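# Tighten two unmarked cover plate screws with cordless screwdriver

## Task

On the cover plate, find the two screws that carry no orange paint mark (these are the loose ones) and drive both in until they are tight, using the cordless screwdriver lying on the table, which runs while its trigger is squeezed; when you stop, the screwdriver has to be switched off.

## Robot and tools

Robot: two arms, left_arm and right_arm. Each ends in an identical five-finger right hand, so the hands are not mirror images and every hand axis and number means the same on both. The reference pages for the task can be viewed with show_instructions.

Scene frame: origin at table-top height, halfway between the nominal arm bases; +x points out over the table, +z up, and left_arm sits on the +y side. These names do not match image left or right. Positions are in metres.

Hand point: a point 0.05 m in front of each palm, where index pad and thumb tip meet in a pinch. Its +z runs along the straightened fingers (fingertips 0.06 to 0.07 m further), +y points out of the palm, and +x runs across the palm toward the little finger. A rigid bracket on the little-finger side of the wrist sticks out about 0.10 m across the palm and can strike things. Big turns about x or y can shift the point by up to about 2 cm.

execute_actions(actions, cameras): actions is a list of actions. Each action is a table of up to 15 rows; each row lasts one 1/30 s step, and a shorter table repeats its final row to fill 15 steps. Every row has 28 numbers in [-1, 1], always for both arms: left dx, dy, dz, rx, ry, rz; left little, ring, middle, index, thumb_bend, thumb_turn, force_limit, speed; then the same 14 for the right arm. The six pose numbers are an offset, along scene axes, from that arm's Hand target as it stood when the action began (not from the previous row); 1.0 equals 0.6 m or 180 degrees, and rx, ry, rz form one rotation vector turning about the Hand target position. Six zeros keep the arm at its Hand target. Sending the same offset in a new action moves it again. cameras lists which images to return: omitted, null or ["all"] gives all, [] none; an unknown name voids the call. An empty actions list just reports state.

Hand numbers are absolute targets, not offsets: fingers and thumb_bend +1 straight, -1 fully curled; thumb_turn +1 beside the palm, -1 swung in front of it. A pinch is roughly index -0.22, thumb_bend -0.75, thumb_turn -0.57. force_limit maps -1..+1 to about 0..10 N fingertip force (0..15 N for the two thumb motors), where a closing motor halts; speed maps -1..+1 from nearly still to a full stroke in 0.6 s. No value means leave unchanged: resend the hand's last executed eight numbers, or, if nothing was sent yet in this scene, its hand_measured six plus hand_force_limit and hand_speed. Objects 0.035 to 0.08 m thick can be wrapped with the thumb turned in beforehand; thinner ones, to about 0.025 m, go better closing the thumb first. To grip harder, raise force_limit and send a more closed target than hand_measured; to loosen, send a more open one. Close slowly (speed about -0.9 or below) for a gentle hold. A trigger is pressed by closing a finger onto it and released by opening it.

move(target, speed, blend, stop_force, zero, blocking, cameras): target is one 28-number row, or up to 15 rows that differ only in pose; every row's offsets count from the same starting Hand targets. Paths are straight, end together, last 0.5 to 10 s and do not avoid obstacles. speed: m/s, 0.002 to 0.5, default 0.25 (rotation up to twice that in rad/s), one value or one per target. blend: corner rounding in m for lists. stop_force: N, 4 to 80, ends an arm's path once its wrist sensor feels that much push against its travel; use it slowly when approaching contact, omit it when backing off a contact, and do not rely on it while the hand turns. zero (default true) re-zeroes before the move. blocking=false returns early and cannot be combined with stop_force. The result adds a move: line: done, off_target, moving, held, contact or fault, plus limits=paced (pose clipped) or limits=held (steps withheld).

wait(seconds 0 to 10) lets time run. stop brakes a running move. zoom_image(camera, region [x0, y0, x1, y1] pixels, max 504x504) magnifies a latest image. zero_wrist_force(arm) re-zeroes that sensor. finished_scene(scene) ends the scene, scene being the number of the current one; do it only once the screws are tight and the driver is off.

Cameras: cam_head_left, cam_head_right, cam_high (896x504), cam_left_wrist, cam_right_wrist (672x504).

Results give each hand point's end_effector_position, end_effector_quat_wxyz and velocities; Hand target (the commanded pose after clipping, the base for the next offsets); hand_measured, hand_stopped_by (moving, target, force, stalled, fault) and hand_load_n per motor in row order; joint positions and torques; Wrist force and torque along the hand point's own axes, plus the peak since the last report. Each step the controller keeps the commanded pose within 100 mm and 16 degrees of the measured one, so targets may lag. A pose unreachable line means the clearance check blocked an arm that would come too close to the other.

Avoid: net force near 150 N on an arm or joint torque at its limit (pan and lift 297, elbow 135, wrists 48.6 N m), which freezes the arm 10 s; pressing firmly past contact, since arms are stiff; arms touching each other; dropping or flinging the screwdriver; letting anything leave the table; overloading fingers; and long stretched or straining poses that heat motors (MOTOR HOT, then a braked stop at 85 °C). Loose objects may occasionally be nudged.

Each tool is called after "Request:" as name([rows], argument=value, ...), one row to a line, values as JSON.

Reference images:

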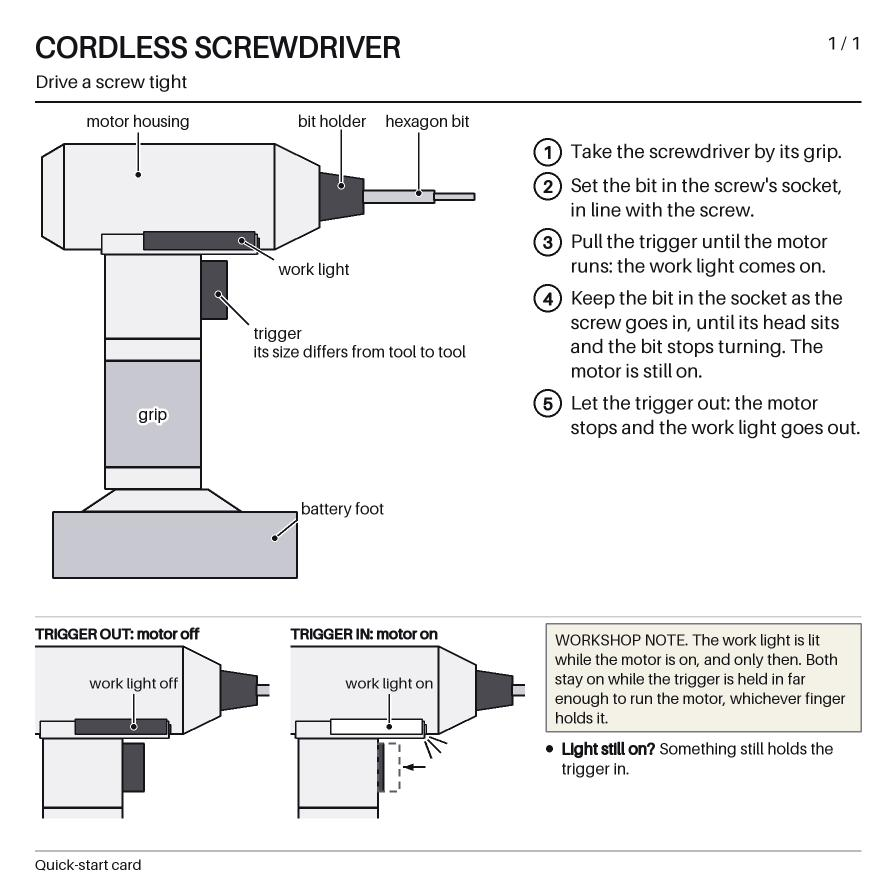

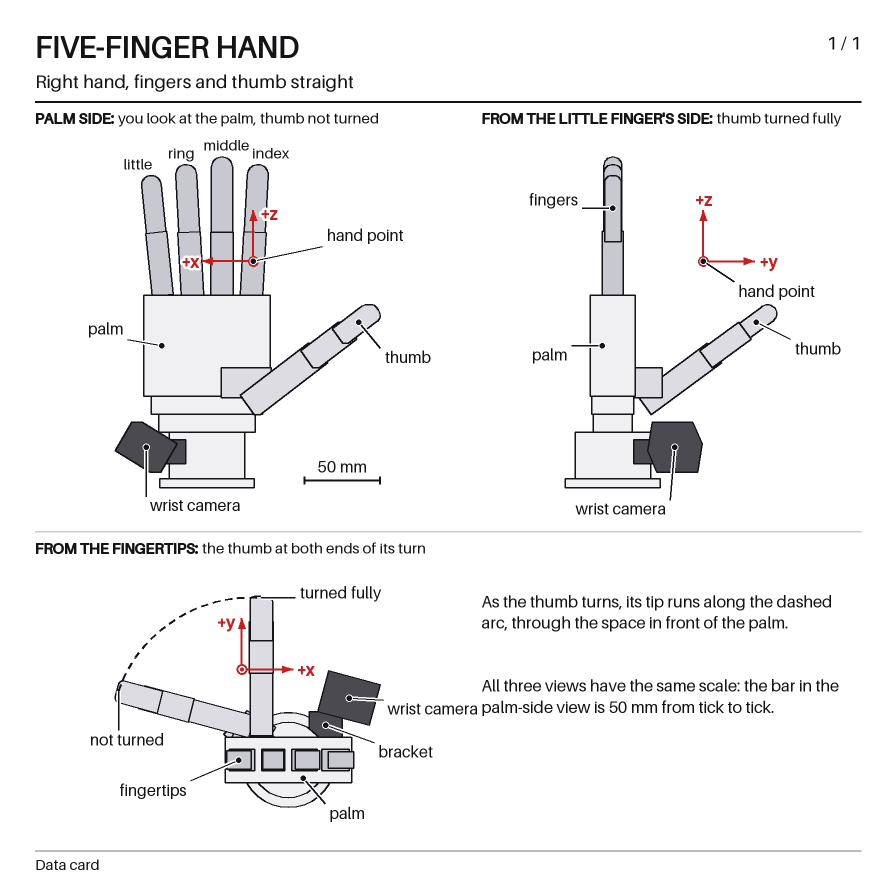

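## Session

Request:
execute_actions(actions=[])

Scene clock: 0.00 s.
left_arm: end_effector_position=(+1.0519, +0.0478, +0.1534) hand_measured=(+1.000, +1.000, +1.000, +1.000, +1.000, +1.000) hand_load_n=(+0.0, +0.0, -0.5, +0.0, +0.0, +0.0) hand_stopped_by=(target, target, target, target, target, target) hand_force_limit=0.00 hand_speed=-0.80 end_effector_quat_wxyz=(+0.432, +0.096, +0.895, +0.050) end_effector_velocity=(-0.001, -0.002, -0.001) end_effector_angular_velocity=(+0.000, +0.000, +0.000) | right_arm: end_effector_position=(+1.1588, -0.8433, +0.1016) hand_measured=(+1.000, +1.000, +1.000, +1.000, +1.000, +1.000) hand_load_n=(+0.0, +0.0, +0.0, +0.0, +0.0, +0.0) hand_stopped_by=(target, target, target, target, target, target) hand_force_limit=0.00 hand_speed=-0.80 end_effector_quat_wxyz=(+0.002, +0.891, +0.345, +0.296) end_effector_velocity=(+0.000, +0.000, -0.002) end_effector_angular_velocity=(+0.000, +0.002, +0.000)
Joint positions: left_arm=[-0.749 -0.31 0.31 0.814 1.025 -1.851] | right_arm=[-0.373 -0.718 1.079 0.718 1.209 0.611]
Joint velocities: left_arm=[-0.001 0 0 0 0 -0.001] | right_arm=[0 0.001 0 0 0 0]
Joint torques (N m): no reading
Wrist force (N): no reading
Wrist torque (N m): no reading
Wrist force, peak (N): no reading
Hand target: left_arm +1.0519, +0.0478, +0.1534; +0.432, +0.096, +0.895, +0.050 | right_arm +1.1587, -0.8433, +0.1016; +0.002, +0.891, +0.345, +0.296

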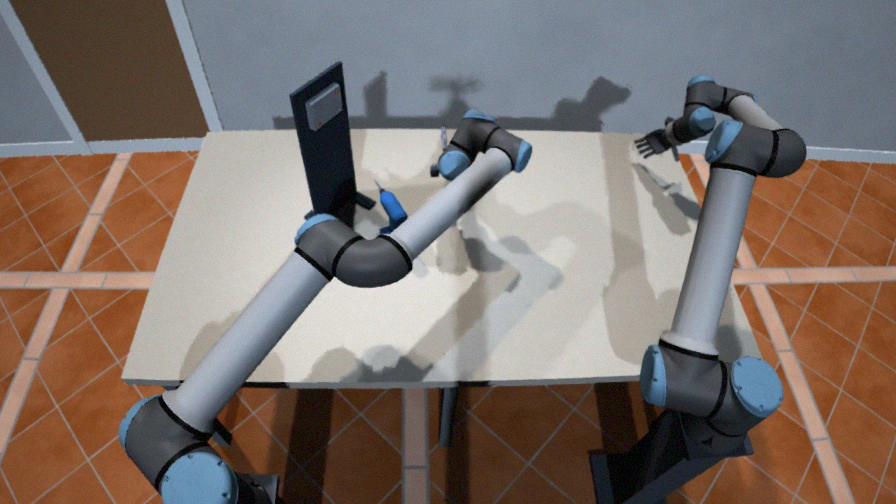

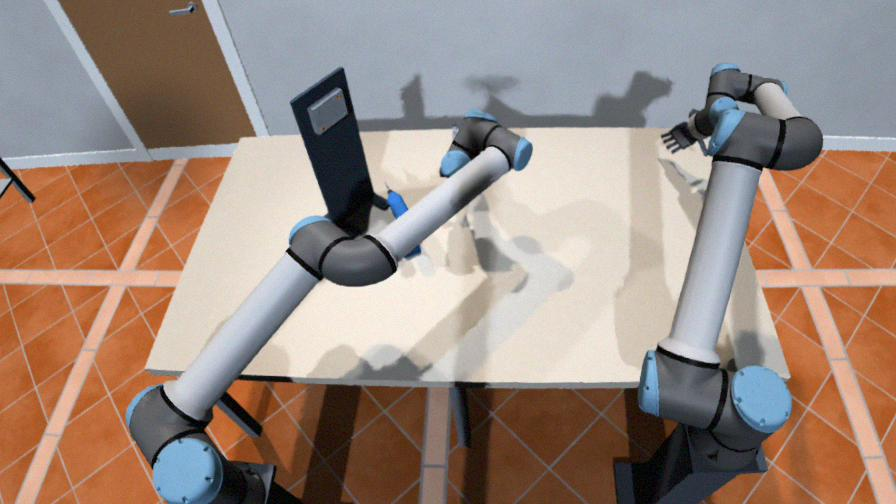

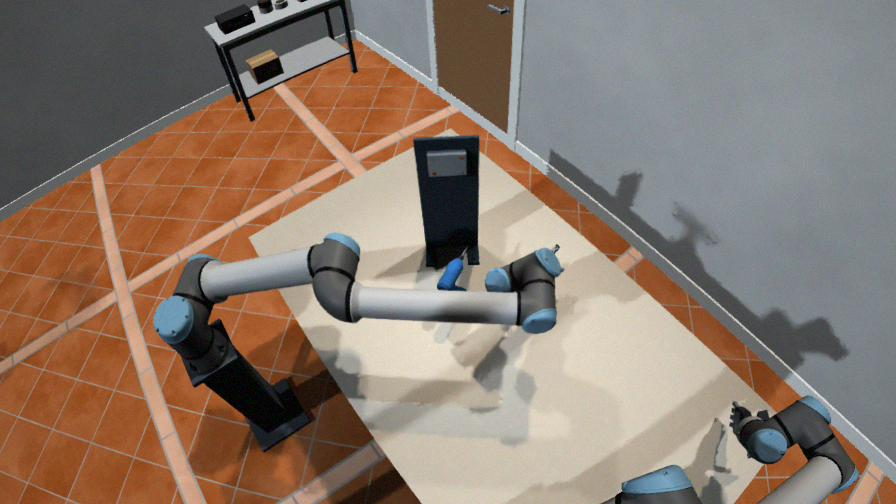

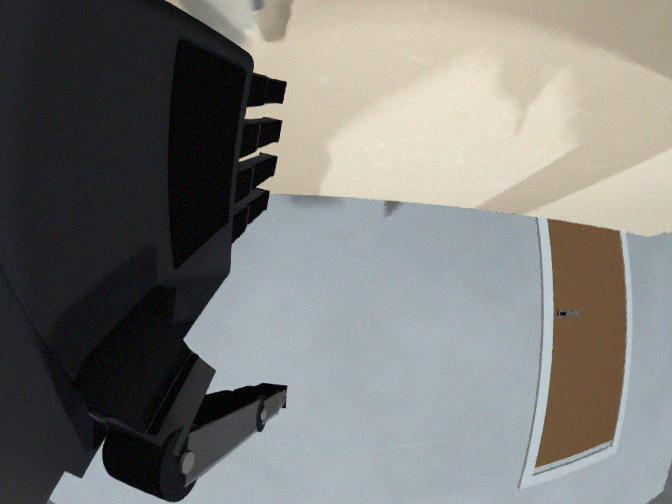

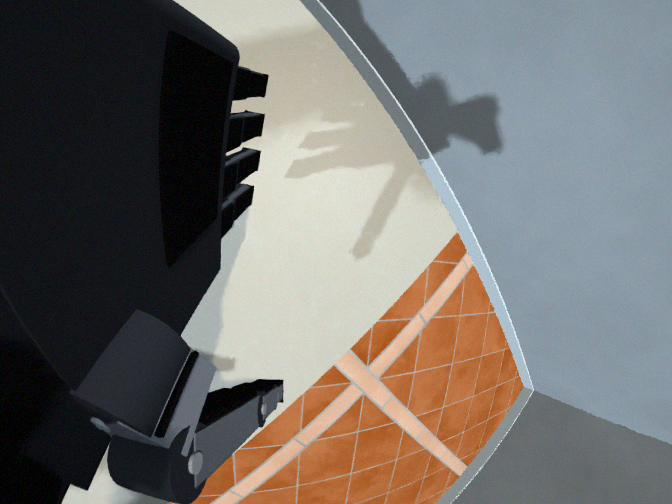

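Request:
zoom_image(camera="cam_high", region=[390, 120, 530, 310])

Request:
zoom_image(camera="cam_head_left", region=[280, 60, 440, 260])

Request:
zoom_image(camera="cam_head_right", region=[280, 60, 440, 260])

Scaled by 2.653.

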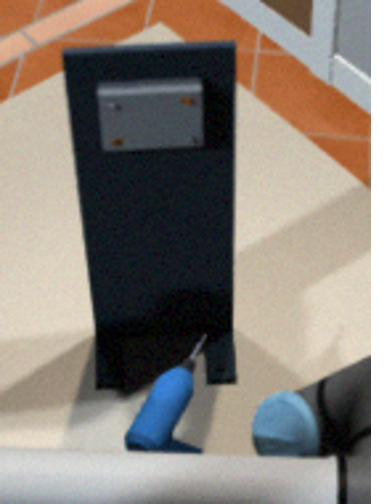

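Scaled by 2.520.

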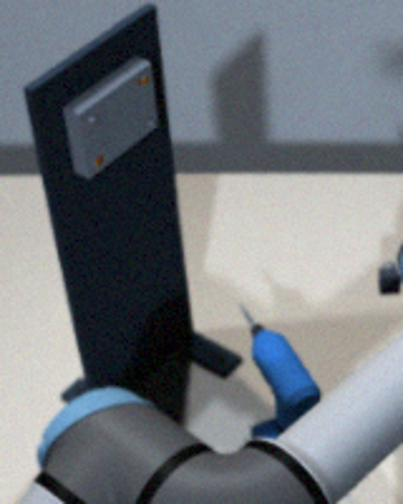

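Scaled by 2.520.

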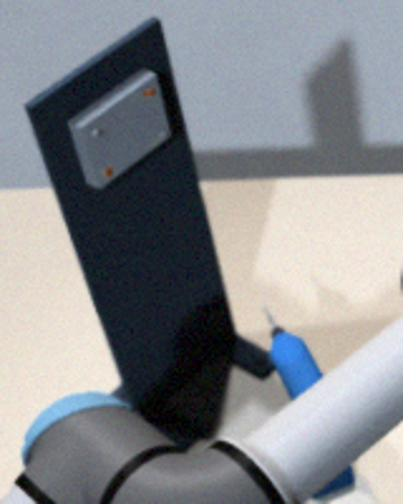

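Request:
move(target=[0,0,0.55,0,0,0,1,1,1,1,1,1,0,-0.6,-0.2,0.1,0.45,0,0,0,1,1,1,1,1,1,0.0,-0.6], speed=0.3, cameras=["cam_head_left","cam_head_right","cam_high"])

Request:
zoom_image(camera="cam_high", region=[390, 120, 530, 310])

Request:
zoom_image(camera="cam_head_left", region=[280, 60, 440, 260])

Scene clock: 4.03 s.
left_arm: end_effector_position=(+1.0507, +0.0490, +0.4825) hand_measured=(+1.000, +1.000, +1.000, +1.000, +1.000, +1.000) hand_load_n=(+0.0, +0.0, +0.0, +0.0, +0.0, +0.0) hand_stopped_by=(target, target, target, target, target, target) hand_force_limit=0.00 hand_speed=-0.60 end_effector_quat_wxyz=(+0.531, +0.142, +0.835, +0.009) end_effector_velocity=(+0.000, +0.000, +0.000) end_effector_angular_velocity=(-0.002, +0.001, +0.000) | right_arm: end_effector_position=(+1.0386, -0.7834, +0.3713) hand_measured=(+1.000, +1.000, +1.000, +1.000, +1.000, +1.000) hand_load_n=(+0.0, +0.0, +0.0, +0.0, +0.0, +0.0) hand_stopped_by=(target, target, target, target, target, target) hand_force_limit=0.00 hand_speed=-0.60 end_effector_quat_wxyz=(+0.002, +0.891, +0.345, +0.296) end_effector_velocity=(-0.001, +0.000, +0.000) end_effector_angular_velocity=(+0.001, +0.001, +0.000)
Joint positions: left_arm=[-0.737 -0.438 0.034 0.921 1.079 -1.648] | right_arm=[-0.346 -1.06 1.169 0.961 1.221 0.636]
Joint velocities: left_arm=[0 0 0 0.001 0.001 -0.002] | right_arm=[0 -0.001 0 0.001 -0.001 0]
Joint torques (N m): left_arm=[-12.98 -116.19 -28.79 3.54 1.22 -2.9] | right_arm=[-15.32 -99.66 -33.6 3.52 -0.48 -1.96]
Wrist force (N): left_arm=[-0.6 0.7 0.1] | right_arm=[0.0 -0.4 0.4]
Wrist torque (N m): left_arm=[0.06 0.10 -0.04] | right_arm=[-0.10 -0.02 0.01]
Wrist force, peak (N): left_arm=[2.5 -0.2 1.9] | right_arm=[-1.3 0.3 3.0]
Hand target: left_arm +1.0525, +0.0477, +0.4835; +0.432, +0.096, +0.895, +0.050 | right_arm +1.0385, -0.7835, +0.3714; +0.002, +0.891, +0.345, +0.296
Off the commanded pose: left_arm 0.002 m, 15 deg | right_arm 0.000 m, 0 deg.
elbow stopped short (left arm): the move would have taken joint 3 (elbow) straighter than the controller allows.
elbow read too straight (left arm): the controller reads joint 3 (elbow) straighter than it allows; while it does, the hand can move without a command.
move: off_target (left_arm)
Images, in order (width x height): cam_head_left 896x504, cam_head_right 896x504, cam_high 896x504.

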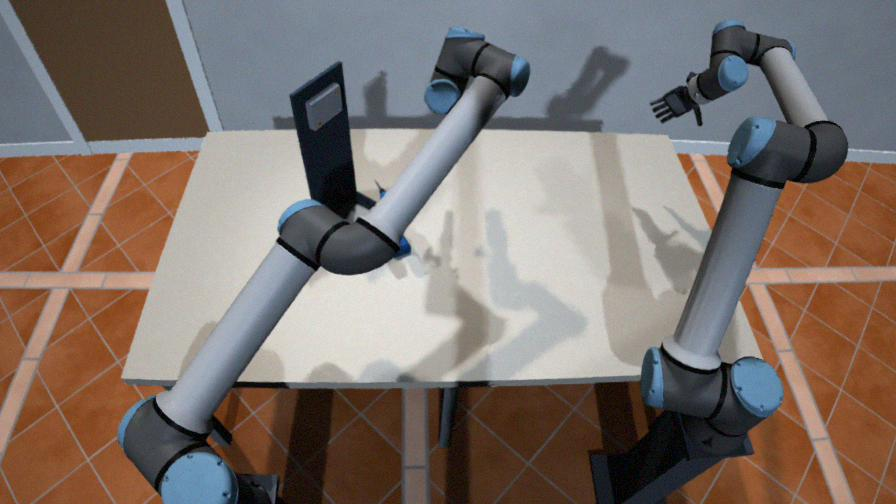

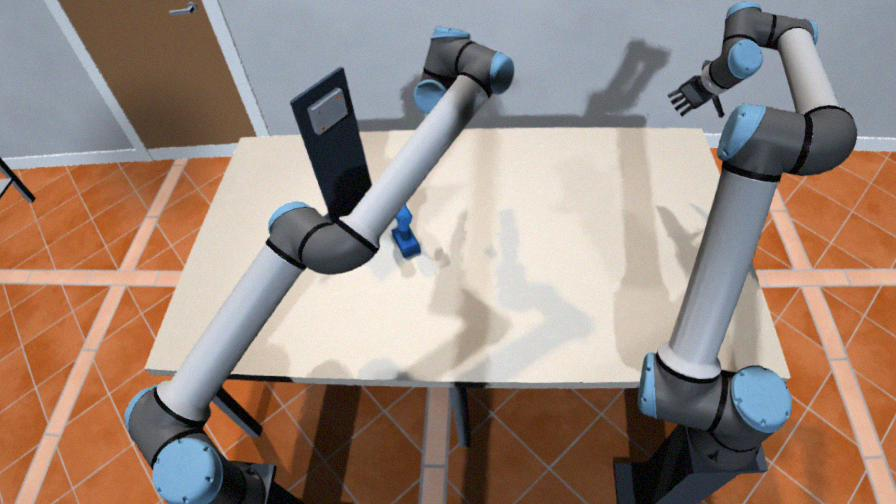

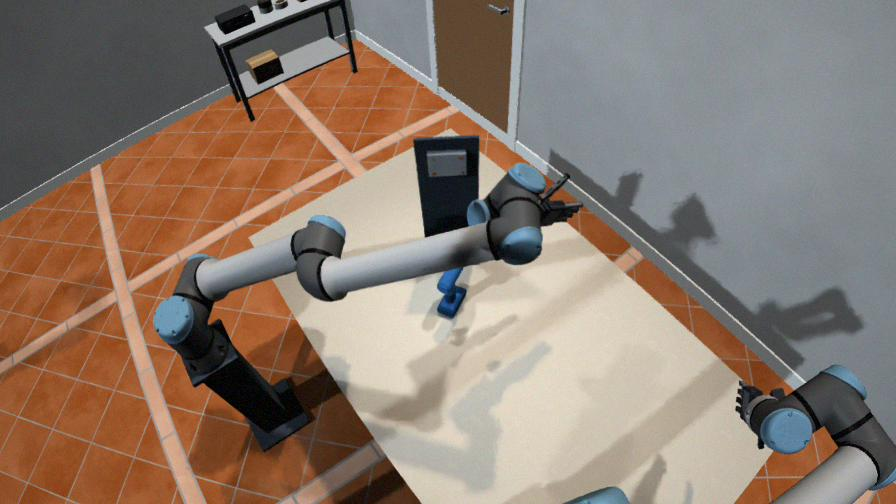

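Scaled by 2.653.

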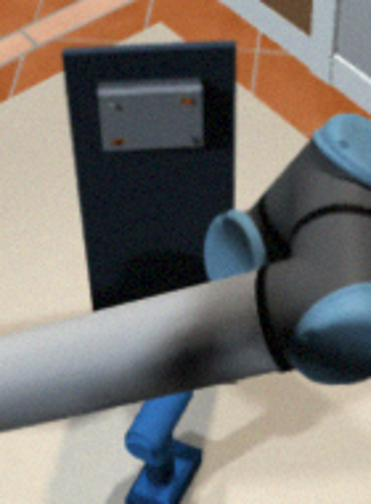

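Scaled by 2.520.

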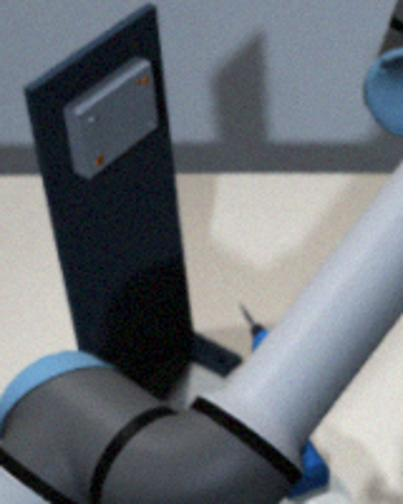

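Request:
move(target=[-0.7,-0.12,0.05,-0.059,-0.062,0.036,1,1,1,1,1,1,0,-0.6,-0.75,0.6,0.1,-0.722,-0.279,0.39,1,1,1,1,1,1,0.0,-0.6], speed=0.3, cameras=["cam_head_left","cam_high"])

Scene clock: 9.70 s.
left_arm: end_effector_position=(+0.6323, -0.0242, +0.5145) hand_measured=(+1.000, +1.000, +1.000, +1.000, +1.000, +1.000) hand_load_n=(+0.0, +0.0, +0.5, +0.0, +0.0, -0.5) hand_stopped_by=(target, target, target, target, target, target) hand_force_limit=0.00 hand_speed=-0.60 end_effector_quat_wxyz=(+0.520, +0.000, +0.854, +0.000) end_effector_velocity=(-0.001, -0.001, +0.000) end_effector_angular_velocity=(+0.000, +0.001, -0.002) | right_arm: end_effector_position=(+0.5886, -0.4236, +0.4303) hand_measured=(+1.000, +1.000, +1.000, +1.000, +1.000, +1.000) hand_load_n=(+0.0, +0.0, +0.0, +0.0, +0.0, +0.0) hand_stopped_by=(target, target, target, target, target, target) hand_force_limit=0.00 hand_speed=-0.60 end_effector_quat_wxyz=(+0.704, -0.062, +0.705, +0.061) end_effector_velocity=(+0.000, +0.000, +0.001) end_effector_angular_velocity=(-0.001, -0.003, +0.000)
Joint positions: left_arm=[-1.179 -1.036 1.077 0.855 0.627 -2.362] | right_arm=[0.025 -2.043 2.413 -0.369 1.482 -1.571]
Joint velocities: left_arm=[-0.001 0 -0.001 0 0.001 0] | right_arm=[0 -0.001 0 -0.002 0 -0.002]
Joint torques (N m): left_arm=[2.33 -60.29 -49.95 -1.39 0.91 2.67] | right_arm=[-14.71 -5.04 -46.73 -4.29 0.19 -2.47]
Wrist force (N): left_arm=[-0.6 -0.1 0.5] | right_arm=[0.0 -0.1 0.6]
Wrist torque (N m): left_arm=[-0.08 0.07 -0.05] | right_arm=[-0.23 0.11 -0.19]
Wrist force, peak (N): left_arm=[-0.7 1.1 0.8] | right_arm=[0.2 1.7 0.9]
Hand target: left_arm +0.6324, -0.0243, +0.5144; +0.520, +0.000, +0.854, +0.000 | right_arm +0.5886, -0.4236, +0.4304; +0.704, -0.062, +0.705, +0.061
Off the commanded pose: left_arm 0.001 m, 0 deg | right_arm 0.001 m, 0 deg.
move: done
Images, in order (width x height): cam_head_left 896x504, cam_high 896x504.

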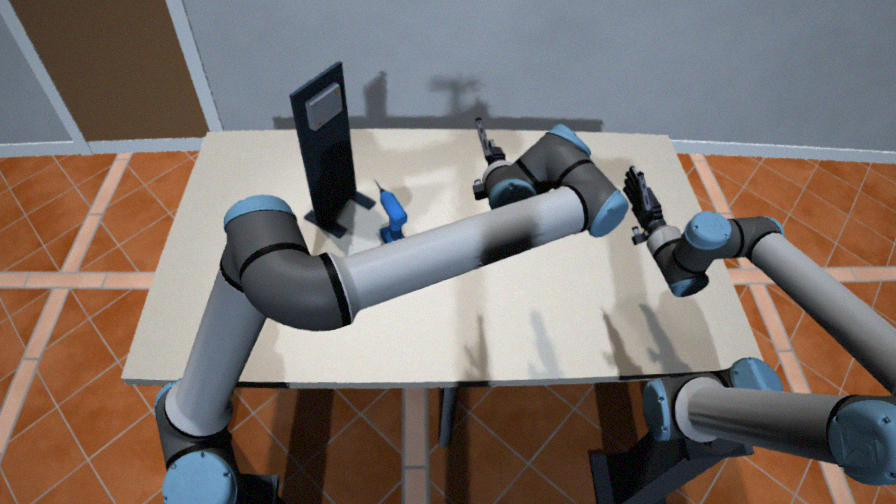

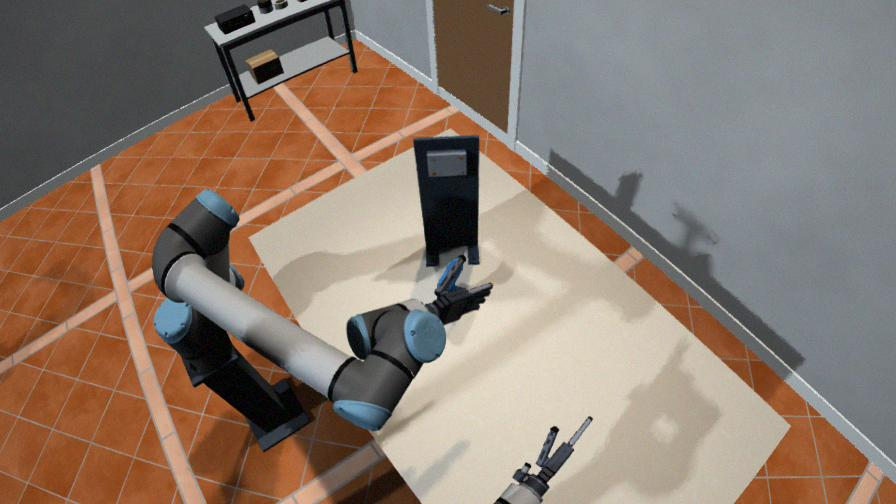

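Request:
move(target=[-0.25,0.47,0.14,0,0,0,1,1,1,1,1,1,0,-0.6,0,0,0,0,0,0,1,1,1,1,1,1,0.0,-0.6], speed=0.3, cameras=["cam_high","cam_left_wrist","cam_right_wrist"])

Request:
zoom_image(camera="cam_high", region=[390, 120, 530, 310])

Scene clock: 11.43 s.
left_arm: end_effector_position=(+0.4828, +0.2576, +0.5992) hand_measured=(+1.000, +1.000, +1.000, +1.000, +1.000, +1.000) hand_load_n=(+0.0, +0.0, +0.0, +0.0, +0.0, +0.0) hand_stopped_by=(target, target, target, target, target, target) hand_force_limit=0.00 hand_speed=-0.60 end_effector_quat_wxyz=(+0.520, +0.000, +0.854, +0.000) end_effector_velocity=(+0.000, +0.000, +0.000) end_effector_angular_velocity=(+0.000, +0.000, -0.001) | right_arm: end_effector_position=(+0.5886, -0.4236, +0.4304) hand_measured=(+1.000, +1.000, +1.000, +1.000, +1.000, +1.000) hand_load_n=(+0.0, +0.0, +0.0, +0.0, +0.0, -0.5) hand_stopped_by=(target, target, target, target, target, target) hand_force_limit=0.00 hand_speed=-0.60 end_effector_quat_wxyz=(+0.704, -0.062, +0.705, +0.061) end_effector_velocity=(+0.000, +0.000, -0.001) end_effector_angular_velocity=(+0.000, +0.002, +0.000)
Joint positions: left_arm=[-1.221 -1.586 1.636 0.893 0.602 -2.42] | right_arm=[0.025 -2.043 2.413 -0.369 1.482 -1.571]
Joint velocities: left_arm=[0 -0.001 0 0 0.001 0.001] | right_arm=[0 0.002 0 0 0 0]
Joint torques (N m): left_arm=[6.32 -51 -40.97 -0.83 0.72 3.93] | right_arm=[-13.9 -8.93 -43.52 -3.46 -0.26 -2.08]
Wrist force (N): left_arm=[-1.0 0.0 0.5] | right_arm=[0.4 -0.7 0.1]
Wrist torque (N m): left_arm=[-0.04 0.15 -0.08] | right_arm=[-0.29 0.08 -0.18]
Wrist force, peak (N): left_arm=[-0.9 2.5 -1.3] | right_arm=[0.4 -0.7 0.3]
Hand target: left_arm +0.4828, +0.2577, +0.5993; +0.520, +0.000, +0.854, +0.000 | right_arm +0.5886, -0.4236, +0.4304; +0.704, -0.062, +0.705, +0.061
Off the commanded pose: left_arm 0.001 m, 0 deg | right_arm 0.000 m, 0 deg.
move: done
Images, in order (width x height): cam_high 896x504, cam_left_wrist 672x504, cam_right_wrist 672x504.

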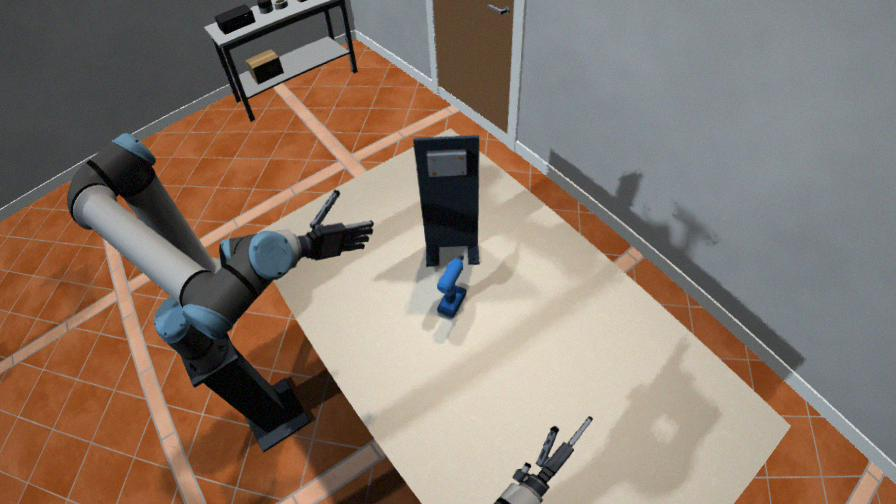

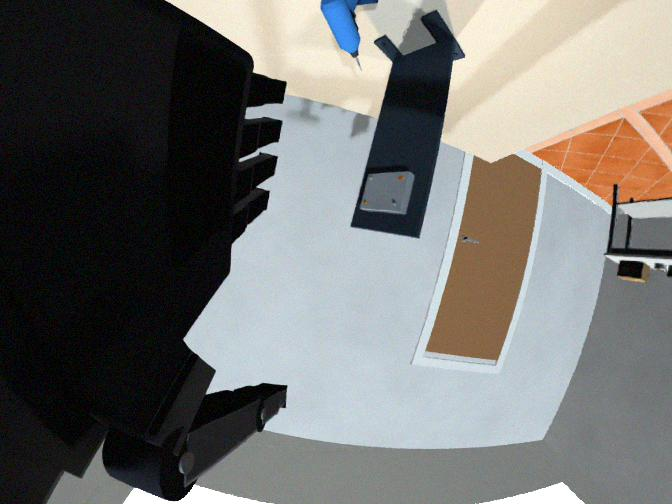

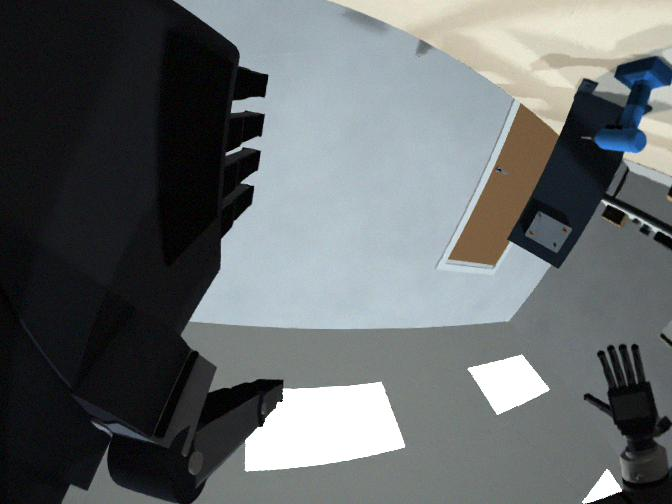

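Scaled by 2.653.

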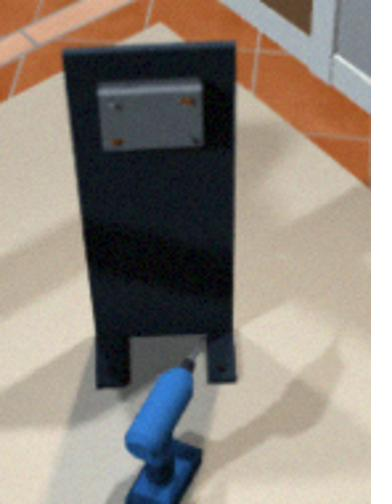

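Request:
move(target=[0.05,0.28,-0.1,0,0,-0.083,1,1,1,1,1,1,0,-0.6,-0.06,0.95,-0.25,0,0,0,1,1,1,1,0.2,-1,0.0,-0.6], speed=0.25, cameras=["cam_high","cam_left_wrist","cam_right_wrist","cam_head_left"])

Scene clock: 16.47 s.
left_arm: end_effector_position=(+0.5132, +0.4260, +0.5396) hand_measured=(+1.000, +1.000, +1.000, +1.000, +1.000, +1.000) hand_load_n=(+0.0, +0.0, +0.0, -0.5, +0.0, +0.0) hand_stopped_by=(target, target, target, target, target, target) hand_force_limit=0.00 hand_speed=-0.60 end_effector_quat_wxyz=(+0.516, +0.110, +0.847, -0.067) end_effector_velocity=(+0.000, +0.000, +0.000) end_effector_angular_velocity=(-0.002, +0.000, +0.001) | right_arm: end_effector_position=(+0.5526, +0.1460, +0.2807) hand_measured=(+1.000, +1.000, +1.000, +1.000, +0.200, -1.000) hand_load_n=(+0.0, +0.0, +0.0, +0.0, +0.0, +0.0) hand_stopped_by=(target, target, target, target, target, target) hand_force_limit=0.00 hand_speed=-0.60 end_effector_quat_wxyz=(+0.705, -0.062, +0.704, +0.061) end_effector_velocity=(+0.000, +0.000, +0.000) end_effector_angular_velocity=(+0.000, +0.000, +0.000)
Joint positions: left_arm=[-0.855 -1.849 1.906 0.49 1.078 -1.852] | right_arm=[1.03 -1.038 1.672 -0.635 2.487 -1.574]
Joint velocities: left_arm=[-0.001 0 0 0 -0.001 -0.002] | right_arm=[0 0 0 0.001 0 0]
Joint torques (N m): left_arm=[7.28 2.99 -48.13 3.27 1.14 -3.36] | right_arm=[-14.49 -75.08 -39.66 -3.31 0.75 1.77]
Wrist force (N): left_arm=[-0.6 -0.3 0.3] | right_arm=[0.3 -0.4 0.3]
Wrist torque (N m): left_arm=[-0.08 0.09 -0.07] | right_arm=[-0.29 0.07 -0.18]
Wrist force, peak (N): left_arm=[-1.2 -1.0 -0.2] | right_arm=[-0.4 -2.5 -0.1]
Hand target: left_arm +0.5132, +0.4260, +0.5396; +0.516, +0.110, +0.847, -0.067 | right_arm +0.5526, +0.1460, +0.2807; +0.705, -0.062, +0.704, +0.060
Off the commanded pose: left_arm 0.001 m, 0 deg | right_arm 0.001 m, 0 deg.
move: done
Images, in order (width x height): cam_head_left 896x504, cam_high 896x504, cam_left_wrist 672x504, cam_right_wrist 672x504.

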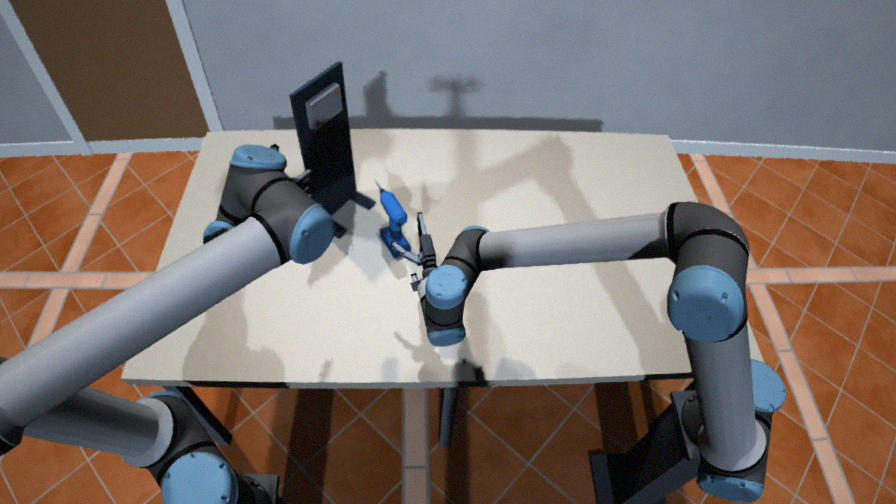

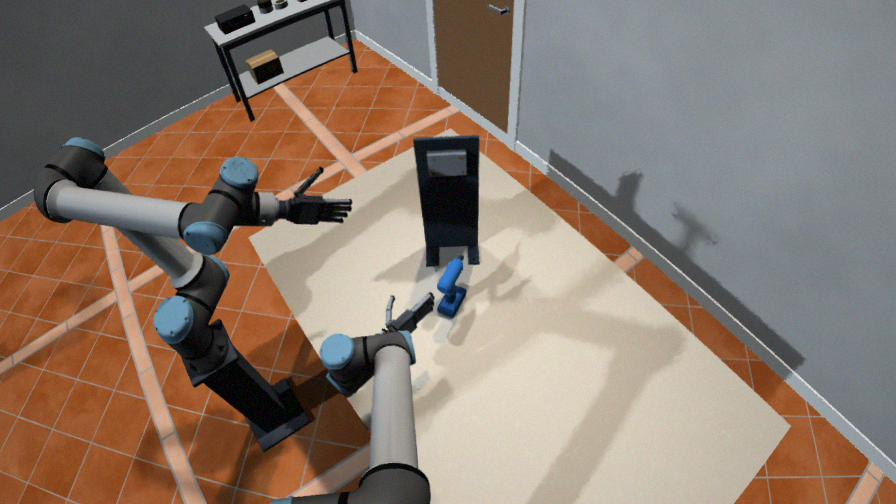

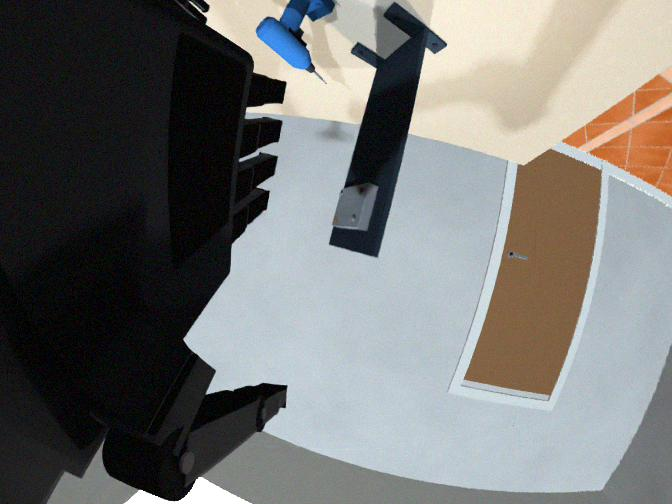

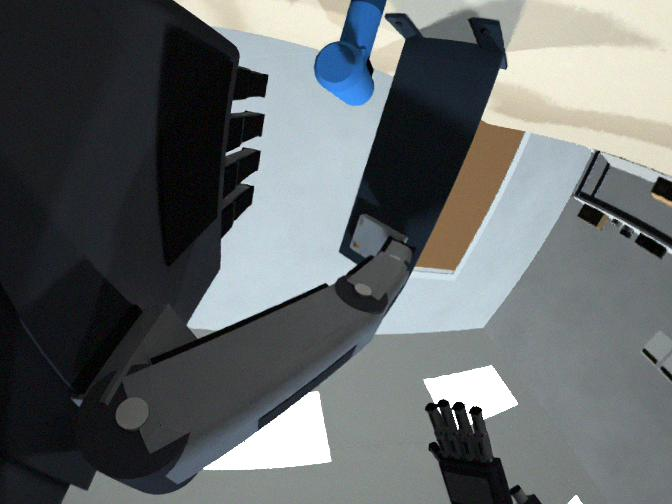

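Request:
move(target=[0,0,0,0,0,0,1,1,1,1,1,1,0,-0.6,0.13,0.075,-0.25,0,0,0,1,1,1,1,0.2,-1,0.0,-0.6], speed=0.2, cameras=["cam_high","cam_left_wrist","cam_right_wrist"])

Request:
zoom_image(camera="cam_high", region=[380, 240, 480, 330])

Request:
zoom_image(camera="cam_left_wrist", region=[180, 0, 380, 150])

Scene clock: 18.47 s.
left_arm: end_effector_position=(+0.5132, +0.4260, +0.5396) hand_measured=(+1.000, +1.000, +1.000, +1.000, +1.000, +1.000) hand_load_n=(+0.0, +0.0, +0.0, +0.0, +0.0, +0.0) hand_stopped_by=(target, target, target, target, target, target) hand_force_limit=0.00 hand_speed=-0.60 end_effector_quat_wxyz=(+0.516, +0.110, +0.847, -0.067) end_effector_velocity=(+0.000, +0.000, +0.000) end_effector_angular_velocity=(+0.002, -0.001, +0.000) | right_arm: end_effector_position=(+0.6307, +0.1913, +0.1310) hand_measured=(+1.000, +1.000, +1.000, +1.000, +0.200, -1.000) hand_load_n=(+0.0, +0.0, +0.0, +0.0, +0.0, -0.5) hand_stopped_by=(target, target, target, target, target, target) hand_force_limit=0.00 hand_speed=-0.60 end_effector_quat_wxyz=(+0.705, -0.062, +0.704, +0.061) end_effector_velocity=(+0.000, +0.000, -0.001) end_effector_angular_velocity=(-0.002, +0.001, +0.000)
Joint positions: left_arm=[-0.855 -1.849 1.906 0.49 1.078 -1.852] | right_arm=[0.973 -0.795 1.565 -0.771 2.43 -1.573]
Joint velocities: left_arm=[0 0 0 0 -0.001 0.002] | right_arm=[0 0.001 0 0.001 0 0]
Joint torques (N m): left_arm=[7.55 0.05 -44.59 1.89 1.4 -3.19] | right_arm=[14.29 -94.57 -28.99 -0.41 2.3 -2.23]
Wrist force (N): left_arm=[-0.7 -0.2 0.1] | right_arm=[0.2 -0.4 0.0]
Wrist torque (N m): left_arm=[-0.07 0.12 -0.08] | right_arm=[-0.25 0.09 -0.21]
Wrist force, peak (N): left_arm=[-1.0 -0.3 0.0] | right_arm=[-1.9 -1.0 -1.3]
Hand target: left_arm +0.5132, +0.4260, +0.5396; +0.516, +0.110, +0.847, -0.067 | right_arm +0.6306, +0.1913, +0.1309; +0.705, -0.062, +0.704, +0.061
Off the commanded pose: left_arm 0.000 m, 0 deg | right_arm 0.000 m, 0 deg.
move: done
Images, in order (width x height): cam_high 896x504, cam_left_wrist 672x504, cam_right_wrist 672x504.

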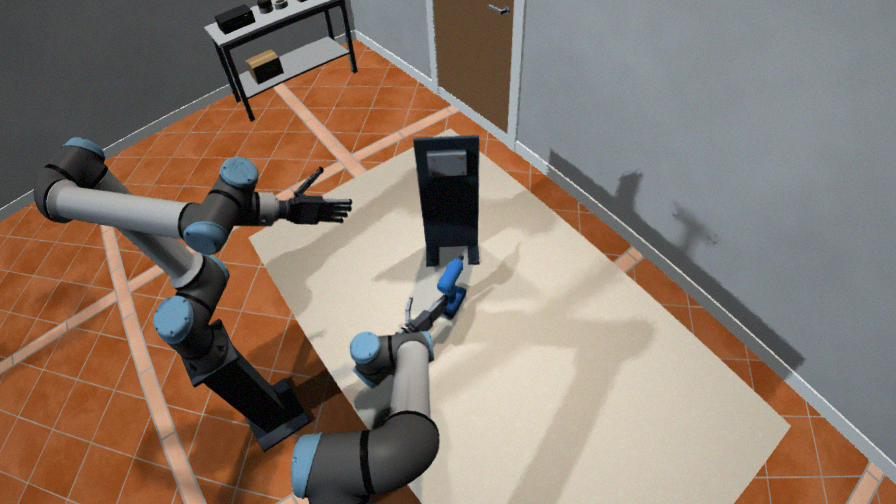

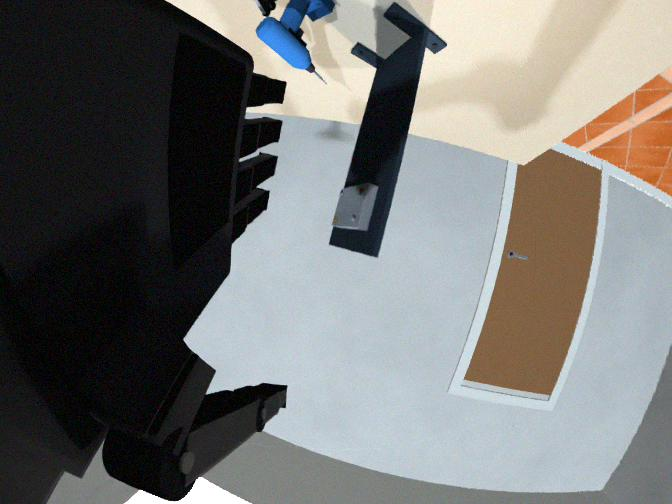

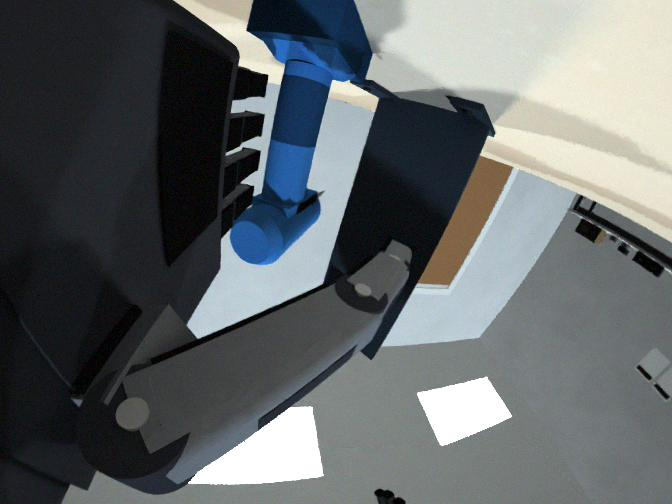

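Scaled by 5.040.

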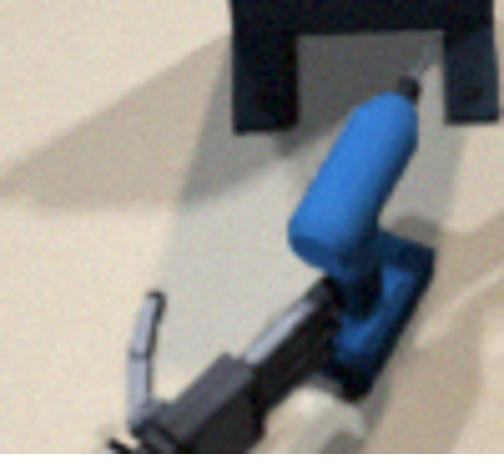

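Scaled by 2.520 from the camera's 672x504 image, which has a finer 960x720 frame.

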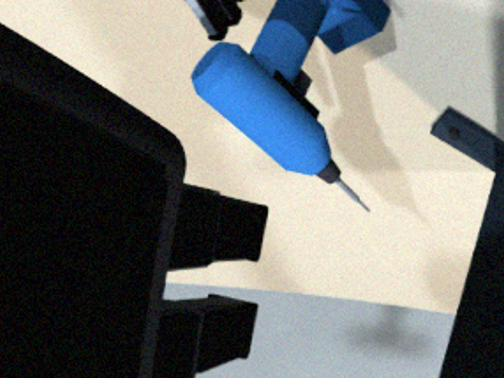

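Request:
move(target=[0,0,0,0,0,0,1,1,1,1,1,1,0,-0.6,0.0137,-0.0772,-0.0117,0,0,0,1,1,1,1,0.2,-1,0.0,-0.6], speed=0.1, cameras=["cam_high","cam_right_wrist"])

Request:
zoom_image(camera="cam_high", region=[380, 240, 480, 330])

Scene clock: 19.97 s.
left_arm: end_effector_position=(+0.5132, +0.4260, +0.5396) hand_measured=(+1.000, +1.000, +1.000, +1.000, +1.000, +1.000) hand_load_n=(+0.0, +0.0, +0.0, +0.0, +0.0, +0.0) hand_stopped_by=(target, target, target, target, target, target) hand_force_limit=0.00 hand_speed=-0.60 end_effector_quat_wxyz=(+0.516, +0.110, +0.847, -0.067) end_effector_velocity=(+0.000, +0.000, +0.000) end_effector_angular_velocity=(+0.000, +0.000, -0.001) | right_arm: end_effector_position=(+0.6389, +0.1450, +0.1239) hand_measured=(+1.000, +1.000, +1.000, +1.000, +0.200, -1.000) hand_load_n=(+0.0, +0.0, +0.0, +0.0, +0.0, -0.5) hand_stopped_by=(target, target, target, target, target, target) hand_force_limit=0.00 hand_speed=-0.60 end_effector_quat_wxyz=(+0.705, -0.062, +0.704, +0.061) end_effector_velocity=(+0.000, +0.000, -0.001) end_effector_angular_velocity=(-0.001, +0.001, +0.000)
Joint positions: left_arm=[-0.855 -1.849 1.906 0.49 1.078 -1.852] | right_arm=[0.934 -0.834 1.664 -0.83 2.391 -1.573]
Joint velocities: left_arm=[0 0 0 0 0.001 0] | right_arm=[0 0.001 0 0.001 0 0]
Joint torques (N m): left_arm=[7.86 2.98 -41.42 0.44 1.1 -3.41] | right_arm=[12.16 -89.83 -27.08 0.08 2.31 -2.17]
Wrist force (N): left_arm=[-0.9 0.2 0.3] | right_arm=[0.3 -0.1 0.0]
Wrist torque (N m): left_arm=[-0.01 0.13 -0.07] | right_arm=[-0.22 0.09 -0.17]
Wrist force, peak (N): left_arm=[-1.1 -0.1 0.3] | right_arm=[0.2 -1.6 0.0]
Hand target: left_arm +0.5132, +0.4260, +0.5396; +0.516, +0.110, +0.847, -0.067 | right_arm +0.6388, +0.1450, +0.1238; +0.705, -0.062, +0.704, +0.061
Off the commanded pose: left_arm 0.000 m, 0 deg | right_arm 0.000 m, 0 deg.
move: done
Images, in order (width x height): cam_high 896x504, cam_right_wrist 672x504.

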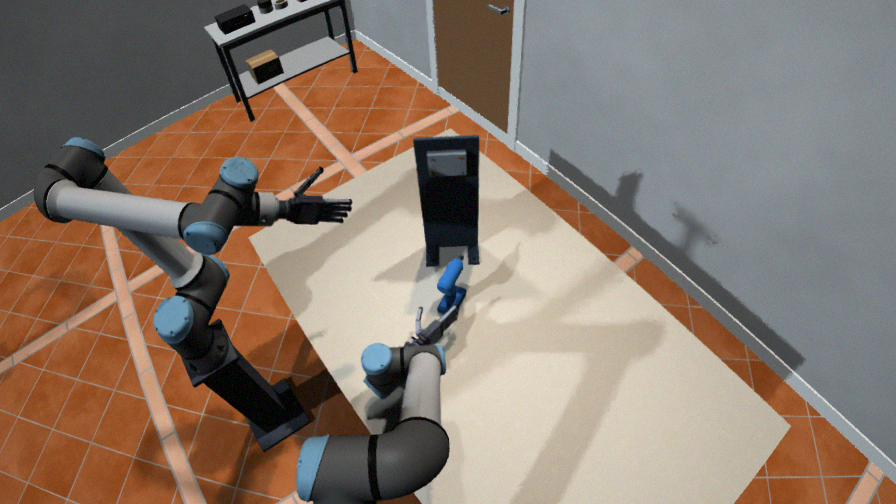

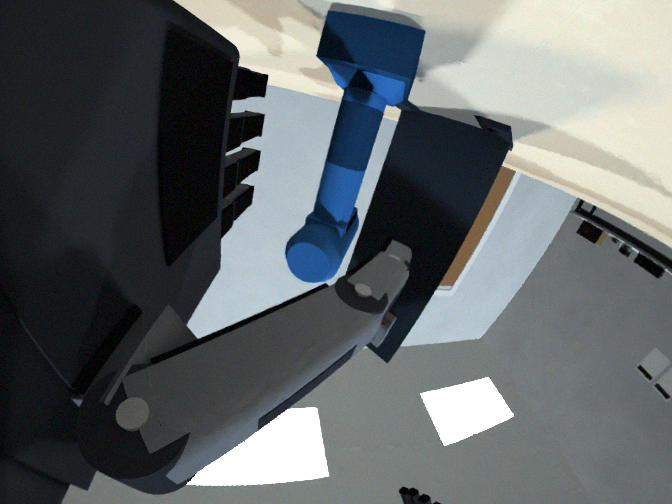

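Scaled by 5.040.

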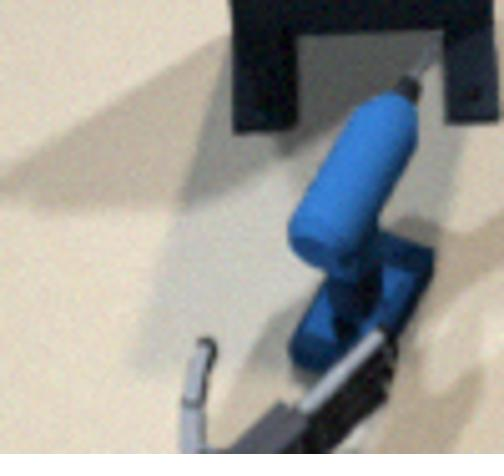

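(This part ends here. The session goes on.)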